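# Move wooden block from bench onto cart floor

## Task

Lift the wooden block from the bench and lay it flat on the cart's floor at the handle end, next to the profiles. The drop flap must remain open, and anything already in its goal state must still be so at the finish. Release the block and back away: both hands empty and clear of the cart, the robot upright and not leaning, and touching nothing when the scene ends.

## Robot and tools

Robot: a Rainbow Robotics RB-Y1. It has a two-wheel differential base with rear casters (0.58 m wide, 0.10 m ahead of the wheel axle and 0.57 m behind it; an on-the-spot turn sweeps a 0.58 m radius). On top are a folding leg and torso, a head with head_camera, and two 7-joint arms. Each arm ends in a five-finger hand carrying a wrist camera (left_wrist_camera, right_wrist_camera). The base cannot drive sideways.

Frames: all positions are in metres. The base frame has its origin on the floor midway between the drive wheels, x forward, y left, z up. The chest, left_hand and right_hand lines are printed in this frame. A hand point sits 0.045 m in front of its palm. Its +z runs along the straight fingers, +y points out of the palm, and +x runs across the palm. base_odometry is given in the frame the base had at scene start and only counts wheel rotation. Its heading is in rad, positive to the left.

Tools:
- move: performs one action and returns the state, plus images if asked for. An action is "base" and/or "joints", or else "target" alone. Any of these may add "min_time_s" (0.1 to 8 s), the shortest duration of the arm, head and torso motions.
  - base: a single velocity command {"x_m_s", "turn_rad_s", "for_s"}. Forward speed is in m/s, 0.005 to 1.5 either sign, or 0. Left turn rate is in rad/s, 0.02 to 1.509 either sign, or 0. Duration is 0.1 to 5 s. Any speed left out counts as 0. This is a velocity for a time, not a destination. Distance covered is roughly speed × for_s, and coasting may continue up to about 3 s afterwards.
  - joints: absolute targets keyed by joint name, in radians. Torso: torso_squat_rad 0..1.2, torso_shift_rad -0.3..0.6, torso_pitch_rad -0.2..1.4 (positive bows forward), torso_yaw_rad -1.5..1.5 (positive turns left; lift both arms out by 0.2 rad or more first). Head: head_pan_rad ±0.523, head_tilt_rad -0.35..1.57 (positive looks down). Left arm: shoulder_pitch ±2.356 (negative swings forward), shoulder_roll 0..3.141 (positive moves outward), shoulder_yaw ±2.094, elbow -2.617..0.01 (negative bends), forearm_roll ±3.141, wrist_pitch -1.57..1.919, hand_roll ±2.705. On the right arm shoulder_roll runs -3.141..0, with negative moving outward. Hand keys use a -1..1 scale where +1 is open and -1 is closed: <side>_hand_little/ring/middle/index/thumb_bend/thumb_turn. A thumb_turn of -1 puts the thumb opposite the fingers. <side>_hand_force_limit (-1..1) is a setting that maps to 0..10 N at the fingertip (15 N for the thumb). <side>_hand_speed (-0.96..1) is also a setting. Both hands start at force_limit 0 and speed -0.8.
  - target: an absolute pose for one hand. It takes side ("left"/"right"), x, y, z (base-frame metres, -3..3, referring to the printed hand point), and quat_wxyz in the same form the hand lines print. The pose is solved once into joint angles, so the hand travels along an arc. For long moves, chain several short poses. It is refused while any earlier move is still running.
  - cameras: a list chosen from head_camera, left_wrist_camera, right_wrist_camera, all. blocking: true (the default) waits for everything to come to rest. false returns after roughly 0.5 s, and any later move replaces only the parts it names.
- wait {seconds 0..10, cameras}: lets time pass without issuing commands. It returns early once running motions have settled.
- stop {cameras}: brakes every running motion. Braked joints report "stopped" and may keep pressing on whatever they touch.
- zoom_image {camera, region [x0,y0,x1,y1] pixels, at most 504×504}: enlarges part of that camera's most recent image.
- show_instructions: displays the reference pages.
- finished_scene {scene: 1}: ends the scene for good.

Reading results: "move" reports done, or the worst status among the motions. left_hand_status and right_hand_status show reached (within 10 mm and 2°), short (with the distance), or refused (with a reason). joint_status and base_status can show moving, done, off_target, not_followed, contact_stop, time_out, limit_stop_at_<name>, torque_fault, or limit_stop_at_motor_heat. An unrequested stop, or a refusal, cancels the remaining move/wait/finished calls in that reply. "joint command not followed" means the collision check held the arm back. on_its_own lists actions the robot took by itself, and any hand keys you need to resend. <side>_hand_stopped_by gives one word per motor in the order little, ring, middle, index, thumb_bend, thumb_turn: moving, target, force, stalled, or fault. The *_load_n values are fingertip forces in N. If they drop near 0, the grip has been lost. lidar_m lists 12 distances in 30° sectors, counter-clockwise from straight ahead, measured at 0.23 m height. motor_effort gives wheel load in %; a wheel at rest usually reads below 30. wheel_motors_off=1 means the drive is off for 2 s. Also reported: joint torques, external torques, and raw wrist force/torque (offset up to 16 N).

Gripping: fingers close until they reach the target or the force limit. To grip a block, turn the thumb in front (thumb_turn -1) and wrap around an object 0.035 to 0.065 m thick. Closing at speed -0.94 or below keeps the grip gentle. To grip harder, raise force_limit and send a more-closed target. A closed hand holds only about 0.3 kg. The wrist bracket on the little-finger side sticks out and can catch on things.

Torso combined limits: squat+shift ≤ 1.52; squat−shift+pitch ≤ 1.57; shift+0.5·pitch−0.4·squat ≤ 0.7; shift+0.3·pitch−0.5·squat ≤ 0.39.

Avoid the following:
- Arms hitting or pressing each other, including fingers and brackets; a hard press ends the scene. Keep about 0.5 rad of outward shoulder roll when both arms reach forward.
- Arm contact torques at the load limits (elbow 34.2 N m, wrist joints 23.7 N m, shoulder 66.5 N m), which cause a 10 s torque fault.
- Motors overheating from holding loads or pushing for long periods.
- Fast bending, loads held far forward, or sharp stops while driving, all of which can tip the robot.
- Driving into furniture, and dropping, slamming or throwing the block.

Finish with the block lying flat in its place, the flap open, both hands open and withdrawn, and the robot upright and touching nothing.

Each tool is called after "Request:" in YAML: its name, and indented under it one key for each argument.

Reference images:

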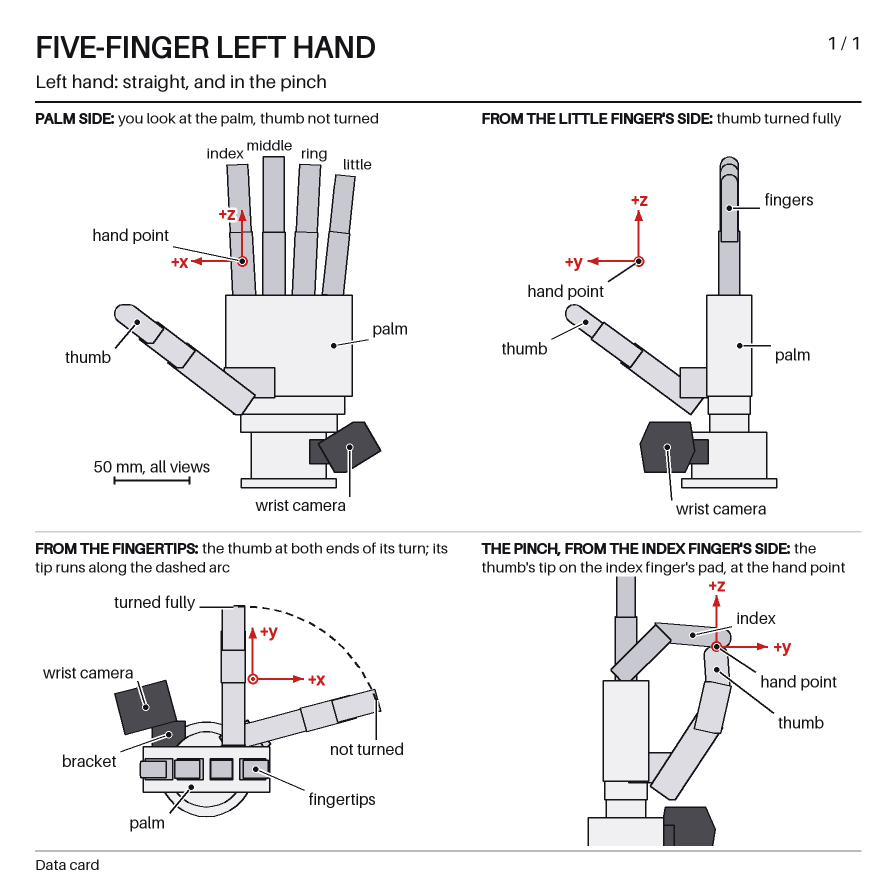

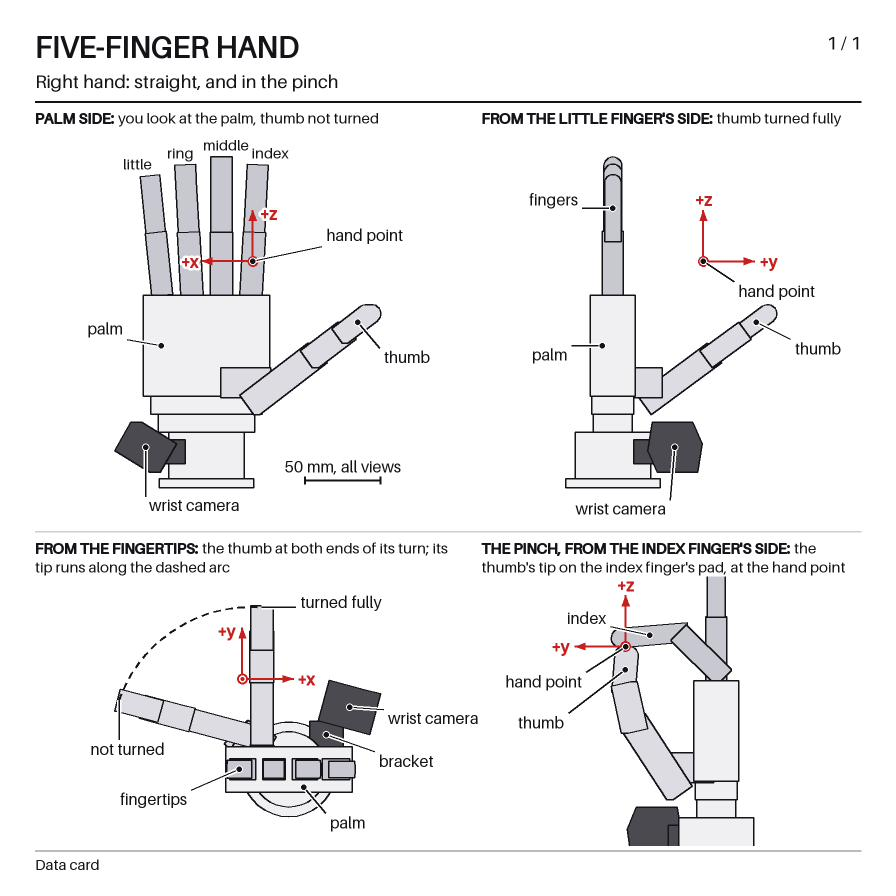

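## Session

Request:
move:
  cameras: ["all"]

Scene clock: 0.00 s.
Joint torques (N m): no reading
External joint torques (N m): no reading
Wrist force (N): no reading
Wrist torque (N m): no reading
Wrist force, peak (N): no reading
base_odometry: x=+0.000 y=+0.000 heading=+0.000
lidar_m: 0.73 1.02 1.54 4.28 1.51 1.10 1.05 1.09 1.48 3.96 1.05 0.75
base_status: not commanded
joint_positions: torso_squat_rad=+0.350 torso_shift_rad=+0.000 torso_pitch_rad=+0.000 torso_yaw_rad=+0.000 left_shoulder_pitch_rad=+0.033 left_shoulder_roll_rad=+0.004 left_shoulder_yaw_rad=-0.036 left_elbow_rad=-0.235 left_forearm_roll_rad=+0.045 left_wrist_pitch_rad=+0.002 left_hand_roll_rad=-0.015 right_shoulder_pitch_rad=-0.020 right_shoulder_roll_rad=-0.014 right_shoulder_yaw_rad=+0.019 right_elbow_rad=-0.124 right_forearm_roll_rad=-0.036 right_wrist_pitch_rad=-0.040 right_hand_roll_rad=-0.024 head_pan_rad=+0.000 head_tilt_rad=+0.400 left_hand_little=+1.000 left_hand_ring=+1.000 left_hand_middle=+1.000 left_hand_index=+1.000 left_hand_thumb_turn=+1.000 left_hand_thumb_bend=+1.000 left_hand_force_limit=+0.000 left_hand_speed=-0.800 right_hand_little=+1.000 right_hand_ring=+1.000 right_hand_middle=+1.000 right_hand_index=+1.000 right_hand_thumb_turn=+1.000 right_hand_thumb_bend=+1.000 right_hand_force_limit=+0.000 right_hand_speed=-0.800
joint_status: not commanded
wheel_motors_off: 0
left_hand_stopped_by: target,target,target,target,target,target
right_hand_stopped_by: target,target,target,target,target,target
left_little_load_n: 0.5
left_ring_load_n: 0.0
left_middle_load_n: 0.0
left_index_load_n: 0.0
left_thumb_bend_load_n: -0.5
left_thumb_turn_load_n: 0.0
right_little_load_n: 0.0
right_ring_load_n: 0.0
right_middle_load_n: 0.0
right_index_load_n: 0.0
right_thumb_bend_load_n: 0.0
right_thumb_turn_load_n: 0.0
motor_effort: left_wheel=+1 right_wheel=+2
chest: x=-0.2280 y=+0.0002 z=+1.2475 quat_wxyz=(+1.000, +0.000, +0.000, +0.000) (m; base frame)
left_hand: x=-0.1872 y=+0.1888 z=+0.5107 quat_wxyz=(+0.070, -0.705, +0.702, -0.072) (m; base frame)
right_hand: x=-0.1935 y=-0.1968 z=+0.5113 quat_wxyz=(+0.062, -0.692, +0.716, -0.068) (m; base frame)
pictures: head_camera, left_wrist_camera, right_wrist_camera

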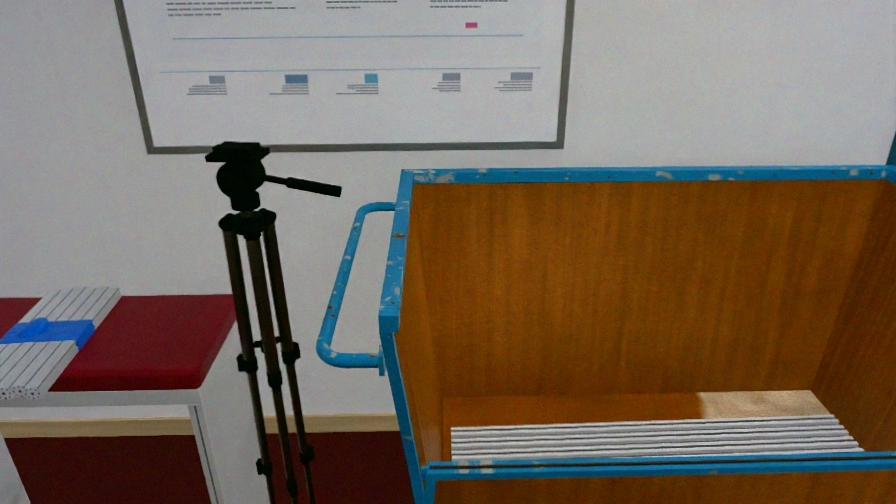

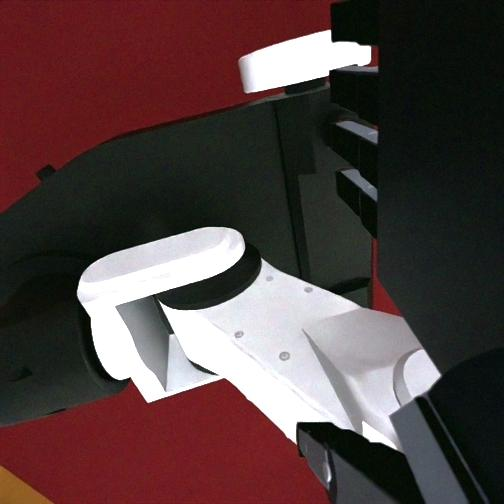

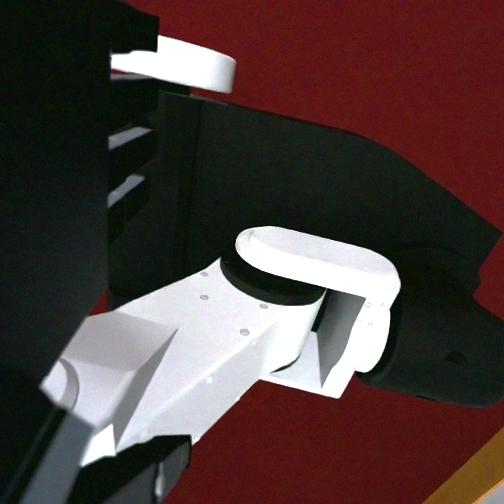

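Request:
move:
  joints: {"head_pan_rad": 0.523, "head_tilt_rad": 0.6}
  min_time_s: 0.5
  cameras: ["head_camera"]

Request:
move:
  joints: {"head_pan_rad": -0.523, "head_tilt_rad": 0.7}
  min_time_s: 0.5
  cameras: ["head_camera"]

Request:
move:
  joints: {"head_pan_rad": 0, "head_tilt_rad": 0.9}
  min_time_s: 0.5
  cameras: ["head_camera"]

Scene clock: 4.30 s.
Joint torques (N m): left_arm=[-1.55 0.32 0.56 -1.16 0.16 -0.77 0.14] | right_arm=[-2.58 -0.41 0.39 -0.33 -0.14 -0.54 0.01]
External joint torques (N m): left_arm=[0.32 0.23 0.55 -0.15 0.14 -0.27 0.14] | right_arm=[-0.56 0.37 0.41 -0.02 -0.17 -0.14 0.01]
Wrist force (N): left_arm=[-0.9 0.4 3.8] | right_arm=[6.0 -6.4 1.2]
Wrist torque (N m): left_arm=[-0.20 0.17 0.07] | right_arm=[-0.80 -0.82 -0.35]
Wrist force, peak (N): left_arm=[-1.1 0.4 4.1] | right_arm=[6.3 -6.6 1.2]
move: done
base_odometry: x=+0.000 y=+0.000 heading=+0.000
lidar_m: 0.72 1.01 1.55 4.27 1.52 1.09 1.05 1.09 1.48 3.97 1.05 0.75
base_status: not commanded
joint_positions: torso_squat_rad=+0.350 torso_shift_rad=+0.000 torso_pitch_rad=+0.000 torso_yaw_rad=+0.000 left_shoulder_pitch_rad=+0.033 left_shoulder_roll_rad=+0.004 left_shoulder_yaw_rad=-0.036 left_elbow_rad=-0.235 left_forearm_roll_rad=+0.045 left_wrist_pitch_rad=+0.002 left_hand_roll_rad=-0.015 right_shoulder_pitch_rad=-0.020 right_shoulder_roll_rad=-0.014 right_shoulder_yaw_rad=+0.019 right_elbow_rad=-0.124 right_forearm_roll_rad=-0.036 right_wrist_pitch_rad=-0.040 right_hand_roll_rad=-0.024 head_pan_rad=+0.523 head_tilt_rad=+0.600 left_hand_little=+1.000 left_hand_ring=+1.000 left_hand_middle=+1.000 left_hand_index=+1.000 left_hand_thumb_turn=+1.000 left_hand_thumb_bend=+1.000 left_hand_force_limit=+0.000 left_hand_speed=-0.800 right_hand_little=+1.000 right_hand_ring=+1.000 right_hand_middle=+1.000 right_hand_index=+1.000 right_hand_thumb_turn=+1.000 right_hand_thumb_bend=+1.000 right_hand_force_limit=+0.000 right_hand_speed=-0.800
joint_status: all done
wheel_motors_off: 0
left_hand_stopped_by: target,target,target,target,target,target
right_hand_stopped_by: target,target,target,target,target,target
left_little_load_n: 0.0
left_ring_load_n: 0.0
left_middle_load_n: 0.0
left_index_load_n: 0.0
left_thumb_bend_load_n: 0.0
left_thumb_turn_load_n: 0.0
right_little_load_n: 0.0
right_ring_load_n: 0.0
right_middle_load_n: 0.0
right_index_load_n: 0.0
right_thumb_bend_load_n: 0.0
right_thumb_turn_load_n: 0.0
motor_effort: left_wheel=+0(1) right_wheel=-1(2)
chest: x=-0.2280 y=+0.0002 z=+1.2475 quat_wxyz=(+1.000, +0.000, +0.000, +0.000) (m; base frame)
left_hand: x=-0.1872 y=+0.1888 z=+0.5107 quat_wxyz=(+0.070, -0.705, +0.702, -0.072) (m; base frame)
right_hand: x=-0.1935 y=-0.1968 z=+0.5113 quat_wxyz=(+0.062, -0.692, +0.716, -0.068) (m; base frame)
pictures: head_camera
camera_calibration:
head_camera: T_world_to_cam=[[0.480876, -0.876789, -0.000660475, 0.10324], [-0.533247, -0.291862, -0.794018, 1.10756], [0.695993, 0.382176, -0.607894, 0.970922], [0, 0, 0, 1]] pos_world=[-0.134799, 0.0427097, 1.46971]

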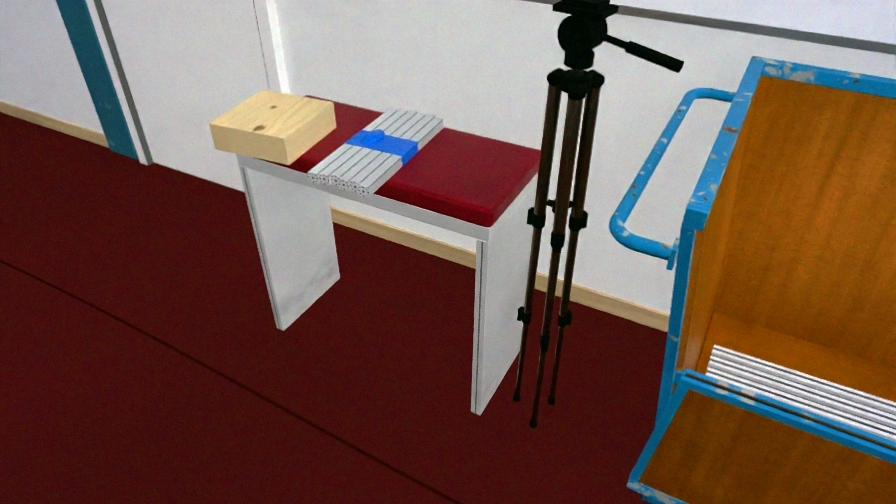

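Scene clock: 5.13 s.
Joint torques (N m): left_arm=[-2.17 0.44 0.05 -1.13 0.3 -0.56 -0.19] | right_arm=[-2.71 -0.31 0.13 -0.24 -0.16 -0.53 0.03]
External joint torques (N m): left_arm=[-0.29 0.35 0.04 -0.12 0.28 -0.05 -0.19] | right_arm=[-0.69 0.47 0.14 0.07 -0.18 -0.14 0.03]
Wrist force (N): left_arm=[-1.2 0.5 3.8] | right_arm=[6.3 -6.3 1.2]
Wrist torque (N m): left_arm=[-0.20 0.23 0.03] | right_arm=[-0.79 -0.86 -0.33]
Wrist force, peak (N): left_arm=[-1.1 0.4 4.0] | right_arm=[6.4 -6.5 1.3]
move: done
base_odometry: x=+0.000 y=+0.000 heading=+0.000
lidar_m: 0.72 1.00 1.53 4.26 1.52 1.10 1.05 1.08 1.48 3.97 1.04 0.76
base_status: not commanded
joint_positions: torso_squat_rad=+0.350 torso_shift_rad=+0.000 torso_pitch_rad=+0.000 torso_yaw_rad=+0.000 left_shoulder_pitch_rad=+0.033 left_shoulder_roll_rad=+0.004 left_shoulder_yaw_rad=-0.036 left_elbow_rad=-0.235 left_forearm_roll_rad=+0.045 left_wrist_pitch_rad=+0.002 left_hand_roll_rad=-0.015 right_shoulder_pitch_rad=-0.020 right_shoulder_roll_rad=-0.014 right_shoulder_yaw_rad=+0.019 right_elbow_rad=-0.124 right_forearm_roll_rad=-0.036 right_wrist_pitch_rad=-0.040 right_hand_roll_rad=-0.024 head_pan_rad=-0.523 head_tilt_rad=+0.700 left_hand_little=+1.000 left_hand_ring=+1.000 left_hand_middle=+1.000 left_hand_index=+1.000 left_hand_thumb_turn=+1.000 left_hand_thumb_bend=+1.000 left_hand_force_limit=+0.000 left_hand_speed=-0.800 right_hand_little=+1.000 right_hand_ring=+1.000 right_hand_middle=+1.000 right_hand_index=+1.000 right_hand_thumb_turn=+1.000 right_hand_thumb_bend=+1.000 right_hand_force_limit=+0.000 right_hand_speed=-0.800
joint_status: all done
wheel_motors_off: 0
left_hand_stopped_by: target,target,target,target,target,target
right_hand_stopped_by: target,target,target,target,target,target
left_little_load_n: 0.0
left_ring_load_n: 0.0
left_middle_load_n: 0.0
left_index_load_n: 0.0
left_thumb_bend_load_n: 0.0
left_thumb_turn_load_n: 0.0
right_little_load_n: 0.0
right_ring_load_n: 0.0
right_middle_load_n: 0.0
right_index_load_n: -0.5
right_thumb_bend_load_n: 0.0
right_thumb_turn_load_n: 0.0
motor_effort: left_wheel=+0(1) right_wheel=+0(4)
chest: x=-0.2280 y=+0.0002 z=+1.2475 quat_wxyz=(+1.000, +0.000, +0.000, +0.000) (m; base frame)
left_hand: x=-0.1872 y=+0.1888 z=+0.5107 quat_wxyz=(+0.070, -0.705, +0.702, -0.072) (m; base frame)
right_hand: x=-0.1935 y=-0.1968 z=+0.5113 quat_wxyz=(+0.062, -0.692, +0.716, -0.068) (m; base frame)
pictures: head_camera
camera_calibration:
head_camera: T_world_to_cam=[[-0.517679, -0.855574, 0.001435, -0.105564], [-0.585786, 0.353216, -0.729448, 1.00311], [0.623589, -0.37846, -0.684035, 1.06637], [0, 0, 0, 1]] pos_world=[-0.132018, -0.0410533, 1.4613]

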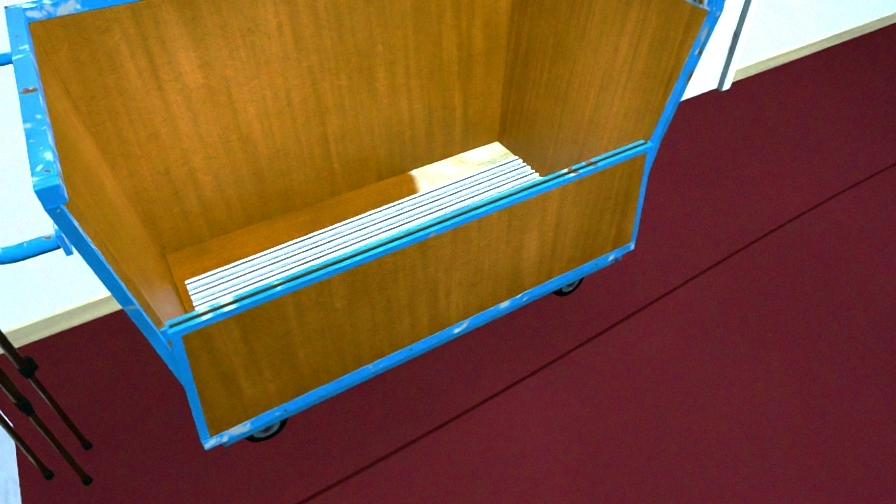

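Scene clock: 5.93 s.
Joint torques (N m): left_arm=[-1.41 0.04 0.57 -1.19 0.38 -0.84 0.09] | right_arm=[-2.59 -0.4 0.51 -0.32 -0.06 -0.61 -0.01]
External joint torques (N m): left_arm=[0.47 -0.06 0.56 -0.18 0.37 -0.34 0.09] | right_arm=[-0.57 0.38 0.53 -0.01 -0.08 -0.22 -0.01]
Wrist force (N): left_arm=[-1.0 0.3 3.8] | right_arm=[6.1 -6.5 1.2]
Wrist torque (N m): left_arm=[-0.23 0.21 0.05] | right_arm=[-0.81 -0.84 -0.34]
Wrist force, peak (N): left_arm=[-1.1 0.5 4.0] | right_arm=[6.2 -6.6 1.2]
move: done
base_odometry: x=+0.000 y=+0.000 heading=+0.000
lidar_m: 0.72 1.00 1.54 4.27 1.52 1.09 1.04 1.09 1.49 3.97 1.04 0.76
base_status: not commanded
joint_positions: torso_squat_rad=+0.350 torso_shift_rad=+0.000 torso_pitch_rad=+0.000 torso_yaw_rad=+0.000 left_shoulder_pitch_rad=+0.033 left_shoulder_roll_rad=+0.004 left_shoulder_yaw_rad=-0.036 left_elbow_rad=-0.235 left_forearm_roll_rad=+0.045 left_wrist_pitch_rad=+0.002 left_hand_roll_rad=-0.015 right_shoulder_pitch_rad=-0.020 right_shoulder_roll_rad=-0.014 right_shoulder_yaw_rad=+0.019 right_elbow_rad=-0.124 right_forearm_roll_rad=-0.036 right_wrist_pitch_rad=-0.040 right_hand_roll_rad=-0.024 head_pan_rad=+0.000 head_tilt_rad=+0.900 left_hand_little=+1.000 left_hand_ring=+1.000 left_hand_middle=+1.000 left_hand_index=+1.000 left_hand_thumb_turn=+1.000 left_hand_thumb_bend=+1.000 left_hand_force_limit=+0.000 left_hand_speed=-0.800 right_hand_little=+1.000 right_hand_ring=+1.000 right_hand_middle=+1.000 right_hand_index=+1.000 right_hand_thumb_turn=+1.000 right_hand_thumb_bend=+1.000 right_hand_force_limit=+0.000 right_hand_speed=-0.800
joint_status: all done
wheel_motors_off: 0
left_hand_stopped_by: target,target,target,target,target,target
right_hand_stopped_by: target,target,target,target,target,target
left_little_load_n: 0.0
left_ring_load_n: 0.0
left_middle_load_n: 0.0
left_index_load_n: 0.0
left_thumb_bend_load_n: 0.0
left_thumb_turn_load_n: 0.0
right_little_load_n: 0.0
right_ring_load_n: 0.5
right_middle_load_n: 0.0
right_index_load_n: 0.0
right_thumb_bend_load_n: 0.0
right_thumb_turn_load_n: 0.0
motor_effort: left_wheel=+0(1) right_wheel=-3(3)
chest: x=-0.2280 y=+0.0002 z=+1.2475 quat_wxyz=(+1.000, +0.000, +0.000, +0.000) (m; base frame)
left_hand: x=-0.1872 y=+0.1888 z=+0.5107 quat_wxyz=(+0.070, -0.705, +0.702, -0.072) (m; base frame)
right_hand: x=-0.1935 y=-0.1968 z=+0.5113 quat_wxyz=(+0.062, -0.692, +0.716, -0.068) (m; base frame)
pictures: head_camera
camera_calibration:
head_camera: T_world_to_cam=[[-0.0204438, -0.999775, 0.00565694, -0.00922509], [-0.815238, 0.0133944, -0.578971, 0.738041], [0.578765, -0.0164481, -0.815329, 1.24708], [0, 0, 0, 1]] pos_world=[-0.120274, 0.00140349, 1.44414]

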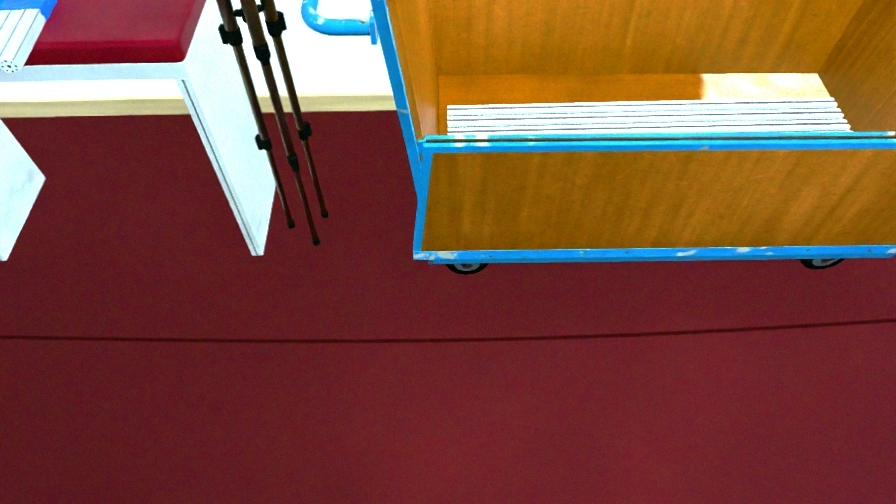

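Request:
move:
  joints: {"head_pan_rad": -0.35, "head_tilt_rad": 0.65, "torso_squat_rad": 0.0}
  min_time_s: 1.2
  cameras: ["head_camera"]

Request:
zoom_image:
  camera: "head_camera"
  region: [100, 0, 600, 504]

Request:
move:
  joints: {"head_pan_rad": 0.5, "head_tilt_rad": 0.6}
  min_time_s: 0.8
  cameras: ["head_camera"]

Request:
zoom_image:
  camera: "head_camera"
  region: [100, 50, 500, 300]

Scene clock: 12.87 s.
Joint torques (N m): left_arm=[-1.45 0.39 0.13 -1.11 0.26 -0.69 -0.25] | right_arm=[-2.53 -0.34 0.15 -0.25 -0.08 -0.45 -0.03]
External joint torques (N m): left_arm=[0.43 0.3 0.12 -0.1 0.24 -0.19 -0.25] | right_arm=[-0.52 0.44 0.17 0.05 -0.11 -0.06 -0.03]
Wrist force (N): left_arm=[-1.0 0.8 3.6] | right_arm=[6.3 -6.5 1.2]
Wrist torque (N m): left_arm=[-0.13 0.17 0.03] | right_arm=[-0.83 -0.86 -0.34]
Wrist force, peak (N): left_arm=[-0.8 0.6 4.2] | right_arm=[6.1 -6.9 1.6]
move: limit_stop_at_own_body_right_arm
base_odometry: x=+0.000 y=+0.000 heading=+0.000
lidar_m: 0.72 1.00 1.53 4.27 1.50 1.10 1.05 1.09 1.49 3.96 1.05 0.76
base_status: not commanded
joint_positions: torso_squat_rad=+0.231 torso_shift_rad=+0.000 torso_pitch_rad=+0.000 torso_yaw_rad=+0.000 left_shoulder_pitch_rad=+0.033 left_shoulder_roll_rad=+0.004 left_shoulder_yaw_rad=-0.036 left_elbow_rad=-0.235 left_forearm_roll_rad=+0.045 left_wrist_pitch_rad=+0.002 left_hand_roll_rad=-0.015 right_shoulder_pitch_rad=-0.021 right_shoulder_roll_rad=-0.014 right_shoulder_yaw_rad=+0.019 right_elbow_rad=-0.124 right_forearm_roll_rad=-0.036 right_wrist_pitch_rad=-0.040 right_hand_roll_rad=-0.024 head_pan_rad=-0.350 head_tilt_rad=+0.650 left_hand_little=+1.000 left_hand_ring=+1.000 left_hand_middle=+1.000 left_hand_index=+1.000 left_hand_thumb_turn=+1.000 left_hand_thumb_bend=+1.000 left_hand_force_limit=+0.000 left_hand_speed=-0.800 right_hand_little=+1.000 right_hand_ring=+1.000 right_hand_middle=+1.000 right_hand_index=+1.000 right_hand_thumb_turn=+1.000 right_hand_thumb_bend=+1.000 right_hand_force_limit=+0.000 right_hand_speed=-0.800
joint_status: torso_squat_rad limit_stop_at_own_body_right_arm (moved -0.119 of -0.350); the others done
wheel_motors_off: 0
left_hand_stopped_by: target,target,target,target,target,target
right_hand_stopped_by: target,target,target,target,target,target
left_little_load_n: 0.0
left_ring_load_n: 0.0
left_middle_load_n: 0.0
left_index_load_n: 0.0
left_thumb_bend_load_n: 0.0
left_thumb_turn_load_n: 0.0
right_little_load_n: 0.0
right_ring_load_n: 0.0
right_middle_load_n: 0.0
right_index_load_n: 0.0
right_thumb_bend_load_n: 0.0
right_thumb_turn_load_n: 0.0
on_its_own: torso_squat_rad is held at +0.231, not at your +0.000, since a limit_stop_at_own_body_right_arm
motor_effort: left_wheel=+1(2) right_wheel=+2(4)
chest: x=-0.2280 y=+0.0002 z=+1.2713 quat_wxyz=(+1.000, +0.000, +0.000, +0.000) (m; base frame)
left_hand: x=-0.1872 y=+0.1888 z=+0.5345 quat_wxyz=(+0.070, -0.705, +0.702, -0.072) (m; base frame)
right_hand: x=-0.1936 y=-0.1968 z=+0.5351 quat_wxyz=(+0.062, -0.692, +0.716, -0.067) (m; base frame)
pictures: head_camera
camera_calibration:
head_camera: T_world_to_cam=[[-0.362685, -0.931912, 0.000419758, -0.0721346], [-0.60296, 0.234319, -0.762584, 1.06571], [0.710562, -0.276831, -0.646889, 1.04582], [0, 0, 0, 1]] pos_world=[-0.126699, -0.0274247, 1.48925]

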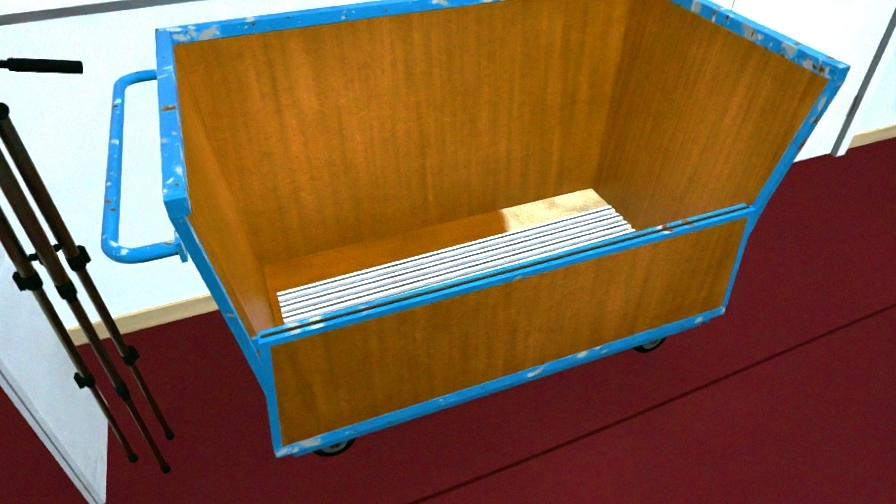

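Scaled by 1.000.

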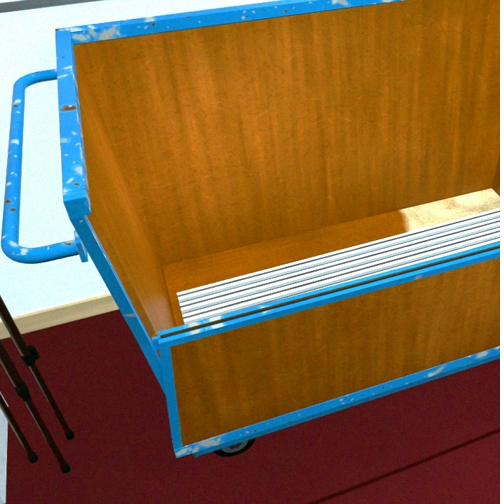

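not run: a stop that you did not command came earlier in this reply.

Scaled by 1.260 from the camera's 896x504 image, which has a finer 1280x720 frame.

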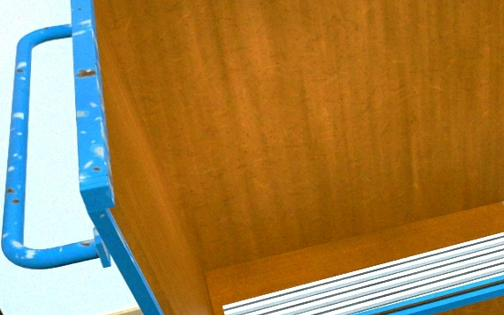

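Request:
move:
  joints: {"head_pan_rad": -0.2, "head_tilt_rad": 0.7, "left_shoulder_roll_rad": 0.25, "right_shoulder_roll_rad": -0.25}
  base: {"x_m_s": 0.3, "for_s": 1.1}
  min_time_s: 1.2

Request:
move:
  joints: {"torso_squat_rad": 0.1, "torso_pitch_rad": 0.4, "head_pan_rad": -0.1, "head_tilt_rad": 0.7}
  min_time_s: 1.5
  cameras: ["head_camera"]

Scene clock: 17.47 s.
Joint torques (N m): left_arm=[-0.74 6.83 1.37 -0.34 0.09 -0.62 0.03] | right_arm=[-2.31 -7.54 0.13 -0.24 -0.02 -0.46 0.01]
External joint torques (N m): left_arm=[1.09 -0.43 0.63 0.54 0.06 -0.13 0.03] | right_arm=[-0.26 -0.2 0.55 0.02 -0.02 -0.07 0.01]
Wrist force (N): left_arm=[0.3 0.5 3.2] | right_arm=[4.8 -6.7 1.5]
Wrist torque (N m): left_arm=[-0.17 0.08 0.12] | right_arm=[-0.89 -0.74 -0.43]
Wrist force, peak (N): left_arm=[-1.0 0.8 3.8] | right_arm=[6.2 -6.7 1.4]
move: done
base_odometry: x=+0.330 y=+0.000 heading=+0.000
lidar_m: 0.39 0.72 1.38 4.52 1.98 1.44 1.38 1.44 1.94 4.85 0.58 0.41
base_status: done (sent for 1.1 of 1.1 s)
joint_positions: torso_squat_rad=+0.231 torso_shift_rad=+0.000 torso_pitch_rad=+0.000 torso_yaw_rad=+0.000 left_shoulder_pitch_rad=+0.032 left_shoulder_roll_rad=+0.250 left_shoulder_yaw_rad=-0.036 left_elbow_rad=-0.235 left_forearm_roll_rad=+0.045 left_wrist_pitch_rad=+0.002 left_hand_roll_rad=-0.015 right_shoulder_pitch_rad=-0.021 right_shoulder_roll_rad=-0.250 right_shoulder_yaw_rad=+0.019 right_elbow_rad=-0.124 right_forearm_roll_rad=-0.036 right_wrist_pitch_rad=-0.040 right_hand_roll_rad=-0.024 head_pan_rad=-0.200 head_tilt_rad=+0.700 left_hand_little=+1.000 left_hand_ring=+1.000 left_hand_middle=+1.000 left_hand_index=+1.000 left_hand_thumb_turn=+1.000 left_hand_thumb_bend=+1.000 left_hand_force_limit=+0.000 left_hand_speed=-0.800 right_hand_little=+1.000 right_hand_ring=+1.000 right_hand_middle=+1.000 right_hand_index=+1.000 right_hand_thumb_turn=+1.000 right_hand_thumb_bend=+1.000 right_hand_force_limit=+0.000 right_hand_speed=-0.800
joint_status: all done
wheel_motors_off: 0
left_hand_stopped_by: target,target,target,target,target,target
right_hand_stopped_by: target,target,target,target,target,target
left_little_load_n: 0.0
left_ring_load_n: 0.0
left_middle_load_n: 0.0
left_index_load_n: 0.0
left_thumb_bend_load_n: 0.0
left_thumb_turn_load_n: -0.5
right_little_load_n: 0.0
right_ring_load_n: 0.0
right_middle_load_n: 0.0
right_index_load_n: 0.0
right_thumb_bend_load_n: 0.0
right_thumb_turn_load_n: 0.0
on_its_own: torso_squat_rad is held at +0.231, not at your +0.000, since a limit_stop_at_own_body_right_arm
motor_effort: left_wheel=+0(20) right_wheel=-2(33)
chest: x=-0.2279 y=+0.0002 z=+1.2713 quat_wxyz=(+1.000, +0.000, +0.000, +0.000) (m; base frame)
left_hand: x=-0.1888 y=+0.3885 z=+0.5513 quat_wxyz=(+0.155, -0.689, +0.708, +0.015) (m; base frame)
right_hand: x=-0.1924 y=-0.3882 z=+0.5523 quat_wxyz=(-0.020, -0.693, +0.704, -0.152) (m; base frame)
pictures: none

Scene clock: 19.27 s.
Joint torques (N m): left_arm=[9.34 6.56 1.3 3.49 0.27 0.1 0.25] | right_arm=[8.51 -7 -0.2 3.58 -0.21 0.35 -0.1]
External joint torques (N m): left_arm=[-0.41 -0.15 0.62 0.02 0.27 -0.27 0.26] | right_arm=[-0.53 -0.26 0.32 -0.15 -0.14 -0.06 -0.11]
Wrist force (N): left_arm=[0.5 -1.5 3.4] | right_arm=[5.0 -8.5 1.2]
Wrist torque (N m): left_arm=[-0.32 0.00 0.21] | right_arm=[-0.95 -0.76 -0.47]
Wrist force, peak (N): left_arm=[0.3 -0.9 3.8] | right_arm=[4.9 -9.0 1.3]
move: done
base_odometry: x=+0.330 y=+0.000 heading=+0.000
lidar_m: 0.38 0.71 1.38 4.51 1.99 1.44 1.38 1.44 1.95 4.86 0.57 0.41
base_status: not commanded
joint_positions: torso_squat_rad=+0.100 torso_shift_rad=+0.000 torso_pitch_rad=+0.400 torso_yaw_rad=+0.000 left_shoulder_pitch_rad=+0.033 left_shoulder_roll_rad=+0.250 left_shoulder_yaw_rad=-0.036 left_elbow_rad=-0.235 left_forearm_roll_rad=+0.045 left_wrist_pitch_rad=+0.002 left_hand_roll_rad=-0.015 right_shoulder_pitch_rad=-0.021 right_shoulder_roll_rad=-0.250 right_shoulder_yaw_rad=+0.019 right_elbow_rad=-0.124 right_forearm_roll_rad=-0.036 right_wrist_pitch_rad=-0.040 right_hand_roll_rad=-0.024 head_pan_rad=-0.100 head_tilt_rad=+0.700 left_hand_little=+1.000 left_hand_ring=+1.000 left_hand_middle=+1.000 left_hand_index=+1.000 left_hand_thumb_turn=+1.000 left_hand_thumb_bend=+1.000 left_hand_force_limit=+0.000 left_hand_speed=-0.800 right_hand_little=+1.000 right_hand_ring=+1.000 right_hand_middle=+1.000 right_hand_index=+1.000 right_hand_thumb_turn=+1.000 right_hand_thumb_bend=+1.000 right_hand_force_limit=+0.000 right_hand_speed=-0.800
joint_status: all done
wheel_motors_off: 0
left_hand_stopped_by: target,target,target,target,target,target
right_hand_stopped_by: target,target,target,target,target,target
left_little_load_n: 0.0
left_ring_load_n: 0.0
left_middle_load_n: 0.0
left_index_load_n: 0.0
left_thumb_bend_load_n: 0.0
left_thumb_turn_load_n: 0.0
right_little_load_n: 0.0
right_ring_load_n: 0.0
right_middle_load_n: 0.0
right_index_load_n: 0.0
right_thumb_bend_load_n: -0.5
right_thumb_turn_load_n: 0.0
motor_effort: left_wheel=+0(1) right_wheel=-1(3)
chest: x=-0.1074 y=+0.0002 z=+1.2620 quat_wxyz=(+0.980, +0.000, +0.199, +0.000) (m; base frame)
left_hand: x=-0.3519 y=+0.3885 z=+0.5837 quat_wxyz=(+0.011, -0.672, +0.725, +0.152) (m; base frame)
right_hand: x=-0.3547 y=-0.3882 z=+0.5860 quat_wxyz=(-0.159, -0.709, +0.686, -0.011) (m; base frame)
pictures: head_camera
camera_calibration:
head_camera: T_world_to_cam=[[-0.110874, -0.992654, 0.0484298, -0.0674234], [-0.909629, 0.0817289, -0.407302, 0.645058], [0.400352, -0.0892122, -0.912009, 1.26256], [0, 0, 0, 1]] pos_world=[0.073822, -0.00701253, 1.41746]

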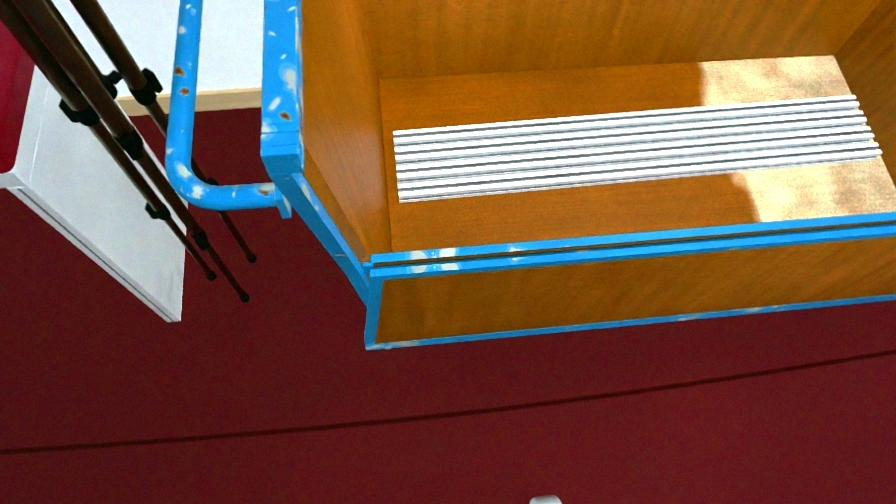

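Request:
move:
  joints: {"torso_squat_rad": 0.2, "torso_pitch_rad": 0.0, "head_pan_rad": 0.0, "head_tilt_rad": 0.6}
  base: {"x_m_s": -0.3, "for_s": 1.1}
  min_time_s: 1.5

Request:
move:
  base: {"turn_rad_s": 0.7854, "for_s": 2.0}

Request:
move:
  base: {"x_m_s": 0.38, "for_s": 2.95}

Request:
move:
  base: {"turn_rad_s": -0.7854, "for_s": 2.0}
  cameras: ["head_camera"]

Scene clock: 23.87 s.
Joint torques (N m): left_arm=[-1.66 6.63 1.12 -1.51 0.23 -0.8 0.06] | right_arm=[-3.01 -7.74 -0.07 -0.22 -0.15 -0.42 -0.03]
External joint torques (N m): left_arm=[0.17 -0.63 0.38 -0.64 0.19 -0.31 0.07] | right_arm=[-0.96 -0.41 0.35 0.04 -0.15 -0.03 -0.04]
Wrist force (N): left_arm=[0.6 0.5 3.2] | right_arm=[5.0 -6.1 1.3]
Wrist torque (N m): left_arm=[-0.14 0.02 0.15] | right_arm=[-0.79 -0.75 -0.39]
Wrist force, peak (N): left_arm=[0.7 -1.4 3.7] | right_arm=[5.0 -8.9 1.3]
move: done
base_odometry: x=+0.000 y=+0.000 heading=+0.000
lidar_m: 0.72 1.01 1.54 4.27 1.52 1.09 1.04 1.09 1.48 3.97 1.05 0.77
base_status: done (sent for 1.1 of 1.1 s)
joint_positions: torso_squat_rad=+0.200 torso_shift_rad=+0.000 torso_pitch_rad=+0.000 torso_yaw_rad=+0.000 left_shoulder_pitch_rad=+0.033 left_shoulder_roll_rad=+0.250 left_shoulder_yaw_rad=-0.036 left_elbow_rad=-0.235 left_forearm_roll_rad=+0.045 left_wrist_pitch_rad=+0.002 left_hand_roll_rad=-0.015 right_shoulder_pitch_rad=-0.020 right_shoulder_roll_rad=-0.250 right_shoulder_yaw_rad=+0.019 right_elbow_rad=-0.124 right_forearm_roll_rad=-0.036 right_wrist_pitch_rad=-0.040 right_hand_roll_rad=-0.024 head_pan_rad=+0.000 head_tilt_rad=+0.600 left_hand_little=+1.000 left_hand_ring=+1.000 left_hand_middle=+1.000 left_hand_index=+1.000 left_hand_thumb_turn=+1.000 left_hand_thumb_bend=+1.000 left_hand_force_limit=+0.000 left_hand_speed=-0.800 right_hand_little=+1.000 right_hand_ring=+1.000 right_hand_middle=+1.000 right_hand_index=+1.000 right_hand_thumb_turn=+1.000 right_hand_thumb_bend=+1.000 right_hand_force_limit=+0.000 right_hand_speed=-0.800
joint_status: all done
wheel_motors_off: 0
left_hand_stopped_by: target,target,target,target,target,target
right_hand_stopped_by: target,target,target,target,target,target
left_little_load_n: 0.0
left_ring_load_n: 0.0
left_middle_load_n: 0.0
left_index_load_n: 0.0
left_thumb_bend_load_n: 0.0
left_thumb_turn_load_n: 0.0
right_little_load_n: 0.0
right_ring_load_n: 0.0
right_middle_load_n: 0.0
right_index_load_n: 0.0
right_thumb_bend_load_n: -0.5
right_thumb_turn_load_n: 0.0
motor_effort: left_wheel=-1(16) right_wheel=-3(20)
chest: x=-0.2281 y=+0.0002 z=+1.2760 quat_wxyz=(+1.000, +0.000, +0.000, +0.000) (m; base frame)
left_hand: x=-0.1890 y=+0.3885 z=+0.5560 quat_wxyz=(+0.155, -0.689, +0.708, +0.015) (m; base frame)
right_hand: x=-0.1926 y=-0.3882 z=+0.5570 quat_wxyz=(-0.020, -0.693, +0.704, -0.152) (m; base frame)
pictures: none

Scene clock: 27.77 s.
Joint torques (N m): left_arm=[-1.51 6.71 0.99 -1.03 0.3 -1 0.05] | right_arm=[-2.67 -7.59 0.08 -0.16 -0.22 -0.45 0.04]
External joint torques (N m): left_arm=[0.32 -0.55 0.25 -0.15 0.26 -0.51 0.05] | right_arm=[-0.63 -0.26 0.5 0.1 -0.22 -0.07 0.03]
Wrist force (N): left_arm=[0.5 0.4 3.2] | right_arm=[5.0 -6.4 0.9]
Wrist torque (N m): left_arm=[-0.16 0.06 0.15] | right_arm=[-0.80 -0.74 -0.41]
Wrist force, peak (N): left_arm=[0.7 0.9 3.6] | right_arm=[5.1 -6.6 1.1]
move: done
base_odometry: x=+0.000 y=+0.000 heading=+1.571
lidar_m: 4.09 1.49 1.09 1.04 1.09 1.49 4.10 1.04 0.77 0.73 1.02 1.54
base_status: done (sent for 2 of 2 s)
joint_positions: torso_squat_rad=+0.200 torso_shift_rad=+0.000 torso_pitch_rad=+0.000 torso_yaw_rad=+0.000 left_shoulder_pitch_rad=+0.033 left_shoulder_roll_rad=+0.250 left_shoulder_yaw_rad=-0.036 left_elbow_rad=-0.235 left_forearm_roll_rad=+0.045 left_wrist_pitch_rad=+0.002 left_hand_roll_rad=-0.015 right_shoulder_pitch_rad=-0.020 right_shoulder_roll_rad=-0.250 right_shoulder_yaw_rad=+0.019 right_elbow_rad=-0.124 right_forearm_roll_rad=-0.036 right_wrist_pitch_rad=-0.040 right_hand_roll_rad=-0.024 head_pan_rad=+0.000 head_tilt_rad=+0.600 left_hand_little=+1.000 left_hand_ring=+1.000 left_hand_middle=+1.000 left_hand_index=+1.000 left_hand_thumb_turn=+1.000 left_hand_thumb_bend=+1.000 left_hand_force_limit=+0.000 left_hand_speed=-0.800 right_hand_little=+1.000 right_hand_ring=+1.000 right_hand_middle=+1.000 right_hand_index=+1.000 right_hand_thumb_turn=+1.000 right_hand_thumb_bend=+1.000 right_hand_force_limit=+0.000 right_hand_speed=-0.800
joint_status: not commanded
wheel_motors_off: 0
left_hand_stopped_by: target,target,target,target,target,target
right_hand_stopped_by: target,target,target,target,target,target
left_little_load_n: 0.0
left_ring_load_n: 0.0
left_middle_load_n: 0.0
left_index_load_n: 0.0
left_thumb_bend_load_n: 0.0
left_thumb_turn_load_n: 0.0
right_little_load_n: 0.0
right_ring_load_n: 0.0
right_middle_load_n: 0.0
right_index_load_n: 0.0
right_thumb_bend_load_n: 0.0
right_thumb_turn_load_n: 0.0
motor_effort: left_wheel=+3(26) right_wheel=+8(26)
chest: x=-0.2281 y=+0.0002 z=+1.2760 quat_wxyz=(+1.000, +0.000, +0.000, +0.000) (m; base frame)
left_hand: x=-0.1890 y=+0.3885 z=+0.5560 quat_wxyz=(+0.155, -0.689, +0.708, +0.015) (m; base frame)
right_hand: x=-0.1926 y=-0.3882 z=+0.5570 quat_wxyz=(-0.020, -0.693, +0.704, -0.152) (m; base frame)
pictures: none

Scene clock: 32.07 s.
Joint torques (N m): left_arm=[-0.26 6.92 0.65 -0.99 0.47 -0.7 0.03] | right_arm=[-2.28 -7.79 0.06 -0.2 -0.13 -0.44 -0.09]
External joint torques (N m): left_arm=[1.56 -0.33 -0.09 -0.12 0.44 -0.21 0.03] | right_arm=[-0.25 -0.46 0.48 0.06 -0.14 -0.06 -0.09]
Wrist force (N): left_arm=[0.6 0.6 3.3] | right_arm=[4.6 -6.4 1.4]
Wrist torque (N m): left_arm=[-0.14 0.02 0.15] | right_arm=[-0.83 -0.69 -0.41]
Wrist force, peak (N): left_arm=[0.8 0.3 3.7] | right_arm=[5.1 -6.8 1.1]
move: done
base_odometry: x=-0.001 y=+1.127 heading=+1.572
lidar_m: 4.03 1.49 1.09 1.04 1.09 1.49 4.16 1.31 1.10 0.93 1.57 2.11
base_status: done (sent for 2.97 of 2.97 s)
joint_positions: torso_squat_rad=+0.200 torso_shift_rad=+0.000 torso_pitch_rad=+0.000 torso_yaw_rad=+0.000 left_shoulder_pitch_rad=+0.032 left_shoulder_roll_rad=+0.250 left_shoulder_yaw_rad=-0.036 left_elbow_rad=-0.235 left_forearm_roll_rad=+0.045 left_wrist_pitch_rad=+0.002 left_hand_roll_rad=-0.015 right_shoulder_pitch_rad=-0.021 right_shoulder_roll_rad=-0.250 right_shoulder_yaw_rad=+0.019 right_elbow_rad=-0.124 right_forearm_roll_rad=-0.036 right_wrist_pitch_rad=-0.040 right_hand_roll_rad=-0.024 head_pan_rad=+0.000 head_tilt_rad=+0.600 left_hand_little=+1.000 left_hand_ring=+1.000 left_hand_middle=+1.000 left_hand_index=+1.000 left_hand_thumb_turn=+1.000 left_hand_thumb_bend=+1.000 left_hand_force_limit=+0.000 left_hand_speed=-0.800 right_hand_little=+1.000 right_hand_ring=+1.000 right_hand_middle=+1.000 right_hand_index=+1.000 right_hand_thumb_turn=+1.000 right_hand_thumb_bend=+1.000 right_hand_force_limit=+0.000 right_hand_speed=-0.800
joint_status: not commanded
wheel_motors_off: 0
left_hand_stopped_by: target,target,target,target,target,target
right_hand_stopped_by: target,target,target,target,target,target
left_little_load_n: 0.0
left_ring_load_n: 0.0
left_middle_load_n: 0.0
left_index_load_n: 0.0
left_thumb_bend_load_n: 0.0
left_thumb_turn_load_n: -0.5
right_little_load_n: 0.0
right_ring_load_n: 0.0
right_middle_load_n: 0.0
right_index_load_n: 0.0
right_thumb_bend_load_n: 0.0
right_thumb_turn_load_n: 0.0
motor_effort: left_wheel=+9(29) right_wheel=-9(27)
chest: x=-0.2279 y=+0.0002 z=+1.2760 quat_wxyz=(+1.000, +0.000, +0.000, +0.000) (m; base frame)
left_hand: x=-0.1888 y=+0.3885 z=+0.5560 quat_wxyz=(+0.155, -0.689, +0.708, +0.015) (m; base frame)
right_hand: x=-0.1924 y=-0.3882 z=+0.5570 quat_wxyz=(-0.020, -0.693, +0.704, -0.152) (m; base frame)
pictures: none

Scene clock: 36.00 s.
Joint torques (N m): left_arm=[-0.5 6.55 1.05 -0.8 0.42 -0.61 0] | right_arm=[-2.21 -7.71 -0.17 -0.28 -0.15 -0.4 0.04]
External joint torques (N m): left_arm=[1.33 -0.7 0.31 0.07 0.39 -0.12 0] | right_arm=[-0.17 -0.37 0.25 -0.02 -0.15 -0.02 0.04]
Wrist force (N): left_arm=[0.7 0.5 3.3] | right_arm=[4.8 -6.6 1.3]
Wrist torque (N m): left_arm=[-0.16 0.02 0.15] | right_arm=[-0.84 -0.73 -0.42]
Wrist force, peak (N): left_arm=[0.9 0.6 3.8] | right_arm=[5.0 -6.8 1.3]
move: done
base_odometry: x=-0.001 y=+1.127 heading=+0.002
lidar_m: 0.92 1.57 2.10 4.16 1.49 1.08 1.05 1.08 1.49 4.04 1.31 1.09
base_status: done (sent for 2 of 2 s)
joint_positions: torso_squat_rad=+0.200 torso_shift_rad=+0.000 torso_pitch_rad=+0.000 torso_yaw_rad=+0.000 left_shoulder_pitch_rad=+0.032 left_shoulder_roll_rad=+0.250 left_shoulder_yaw_rad=-0.036 left_elbow_rad=-0.235 left_forearm_roll_rad=+0.045 left_wrist_pitch_rad=+0.002 left_hand_roll_rad=-0.015 right_shoulder_pitch_rad=-0.021 right_shoulder_roll_rad=-0.250 right_shoulder_yaw_rad=+0.019 right_elbow_rad=-0.124 right_forearm_roll_rad=-0.036 right_wrist_pitch_rad=-0.040 right_hand_roll_rad=-0.024 head_pan_rad=+0.000 head_tilt_rad=+0.600 left_hand_little=+1.000 left_hand_ring=+1.000 left_hand_middle=+1.000 left_hand_index=+1.000 left_hand_thumb_turn=+1.000 left_hand_thumb_bend=+1.000 left_hand_force_limit=+0.000 left_hand_speed=-0.800 right_hand_little=+1.000 right_hand_ring=+1.000 right_hand_middle=+1.000 right_hand_index=+1.000 right_hand_thumb_turn=+1.000 right_hand_thumb_bend=+1.000 right_hand_force_limit=+0.000 right_hand_speed=-0.800
joint_status: not commanded
wheel_motors_off: 0
left_hand_stopped_by: target,target,target,target,target,target
right_hand_stopped_by: target,target,target,target,target,target
left_little_load_n: 0.0
left_ring_load_n: 0.0
left_middle_load_n: 0.0
left_index_load_n: 0.0
left_thumb_bend_load_n: 0.0
left_thumb_turn_load_n: 0.0
right_little_load_n: 0.0
right_ring_load_n: 0.0
right_middle_load_n: 0.0
right_index_load_n: 0.0
right_thumb_bend_load_n: 0.0
right_thumb_turn_load_n: 0.0
motor_effort: left_wheel=+11(27) right_wheel=+4(30)
chest: x=-0.2280 y=+0.0001 z=+1.2760 quat_wxyz=(+1.000, +0.000, +0.000, +0.000) (m; base frame)
left_hand: x=-0.1888 y=+0.3885 z=+0.5561 quat_wxyz=(+0.155, -0.689, +0.708, +0.015) (m; base frame)
right_hand: x=-0.1925 y=-0.3882 z=+0.5570 quat_wxyz=(-0.020, -0.693, +0.704, -0.152) (m; base frame)
pictures: head_camera
camera_calibration:
head_camera: T_world_to_cam=[[-0.0211834, -0.999775, -0.000776682, -0.000139749], [-0.607778, 0.0134945, -0.793992, 1.11469], [0.793824, -0.0163474, -0.607927, 1.00843], [0, 0, 0, 1]] pos_world=[-0.123034, 0.00130326, 1.49811]

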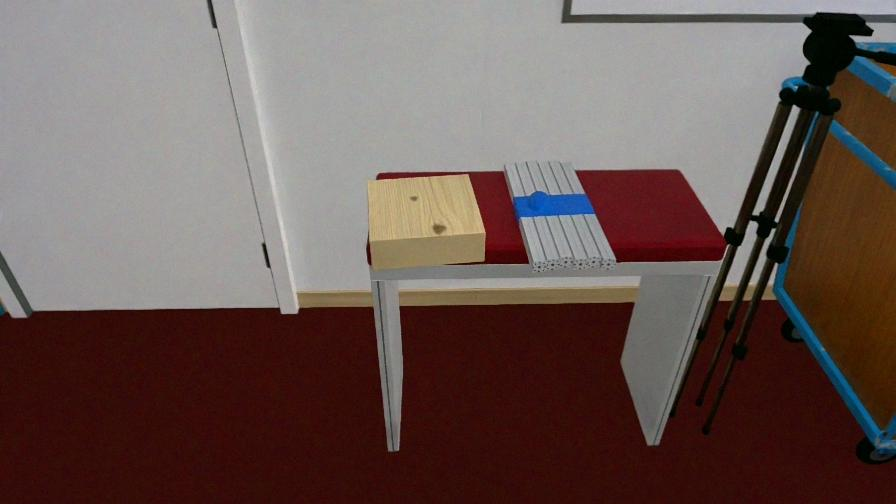

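Request:
move:
  base: {"x_m_s": 0.35, "for_s": 1.0}
  joints: {"head_tilt_rad": 0.75, "torso_pitch_rad": 0.3, "torso_squat_rad": 0.3}
  min_time_s: 1.5
  cameras: ["head_camera"]

Request:
zoom_image:
  camera: "head_camera"
  region: [300, 150, 620, 400]

Scene clock: 40.20 s.
Joint torques (N m): left_arm=[6.56 6.52 1.25 2.39 0.32 0.07 -0.01] | right_arm=[6.17 -7.27 -0.22 2.6 -0.12 0.11 -0.01]
External joint torques (N m): left_arm=[-0.38 -0.44 0.54 -0.02 0.31 -0.08 -0.01] | right_arm=[-0.17 -0.28 0.28 -0.16 -0.07 -0.1 -0.01]
Wrist force (N): left_arm=[0.2 -1.3 3.2] | right_arm=[4.5 -8.0 1.3]
Wrist torque (N m): left_arm=[-0.29 0.08 0.15] | right_arm=[-0.91 -0.68 -0.47]
Wrist force, peak (N): left_arm=[0.5 -1.1 3.9] | right_arm=[4.7 -8.5 1.2]
move: done
base_odometry: x=+0.349 y=+1.127 heading=+0.001
lidar_m: 0.57 0.59 1.65 4.46 1.99 1.44 1.39 1.45 1.97 1.53 0.82 0.82
base_status: done (sent for 1 of 1 s)
joint_positions: torso_squat_rad=+0.300 torso_shift_rad=+0.000 torso_pitch_rad=+0.300 torso_yaw_rad=+0.000 left_shoulder_pitch_rad=+0.033 left_shoulder_roll_rad=+0.250 left_shoulder_yaw_rad=-0.036 left_elbow_rad=-0.235 left_forearm_roll_rad=+0.045 left_wrist_pitch_rad=+0.002 left_hand_roll_rad=-0.015 right_shoulder_pitch_rad=-0.021 right_shoulder_roll_rad=-0.250 right_shoulder_yaw_rad=+0.019 right_elbow_rad=-0.124 right_forearm_roll_rad=-0.036 right_wrist_pitch_rad=-0.040 right_hand_roll_rad=-0.024 head_pan_rad=+0.000 head_tilt_rad=+0.750 left_hand_little=+1.000 left_hand_ring=+1.000 left_hand_middle=+1.000 left_hand_index=+1.000 left_hand_thumb_turn=+1.000 left_hand_thumb_bend=+1.000 left_hand_force_limit=+0.000 left_hand_speed=-0.800 right_hand_little=+1.000 right_hand_ring=+1.000 right_hand_middle=+1.000 right_hand_index=+1.000 right_hand_thumb_turn=+1.000 right_hand_thumb_bend=+1.000 right_hand_force_limit=+0.000 right_hand_speed=-0.800
joint_status: all done
wheel_motors_off: 0
left_hand_stopped_by: target,target,target,target,target,target
right_hand_stopped_by: target,target,target,target,target,target
left_little_load_n: 0.0
left_ring_load_n: 0.0
left_middle_load_n: 0.0
left_index_load_n: 0.0
left_thumb_bend_load_n: 0.0
left_thumb_turn_load_n: 0.0
right_little_load_n: 0.0
right_ring_load_n: 0.0
right_middle_load_n: 0.0
right_index_load_n: 0.0
right_thumb_bend_load_n: 0.0
right_thumb_turn_load_n: 0.0
motor_effort: left_wheel=-6(28) right_wheel=+7(29)
chest: x=-0.1365 y=+0.0001 z=+1.2448 quat_wxyz=(+0.989, +0.000, +0.149, +0.000) (m; base frame)
left_hand: x=-0.3119 y=+0.3885 z=+0.5455 quat_wxyz=(+0.048, -0.679, +0.723, +0.118) (m; base frame)
right_hand: x=-0.3150 y=-0.3882 z=+0.5475 quat_wxyz=(-0.125, -0.708, +0.694, -0.047) (m; base frame)
pictures: head_camera
camera_calibration:
head_camera: T_world_to_cam=[[-0.0195463, -0.999772, 0.00856007, -0.0102491], [-0.892663, 0.0135949, -0.450519, 0.66168], [0.4503, -0.0164472, -0.892726, 1.24913], [0, 0, 0, 1]] pos_world=[0.0279749, 0.00130252, 1.41332]

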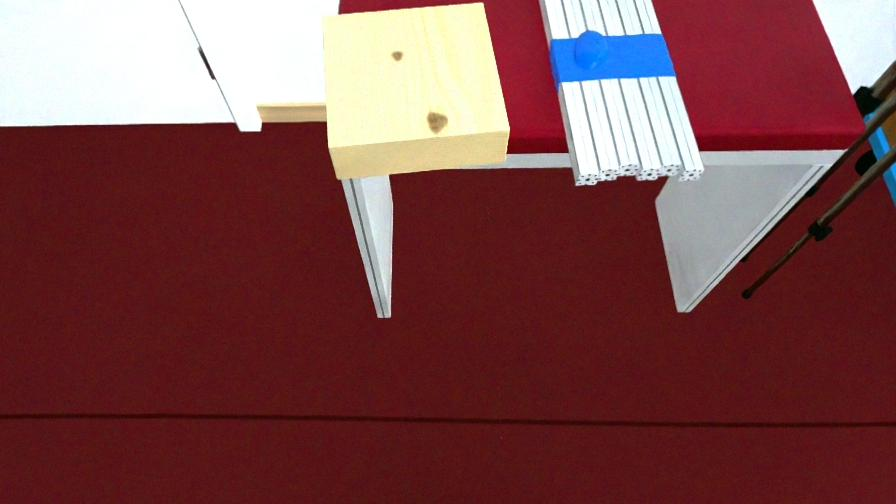

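Scaled by 1.575 from the camera's 896x504 image, which has a finer 1280x720 frame.

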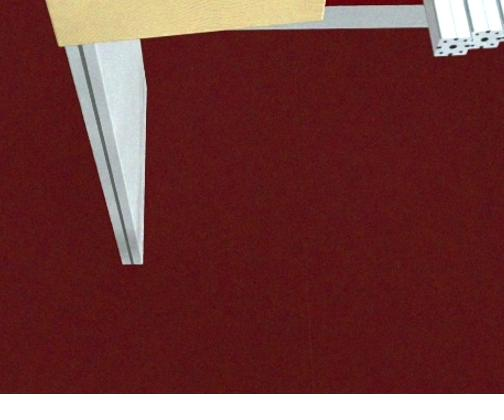

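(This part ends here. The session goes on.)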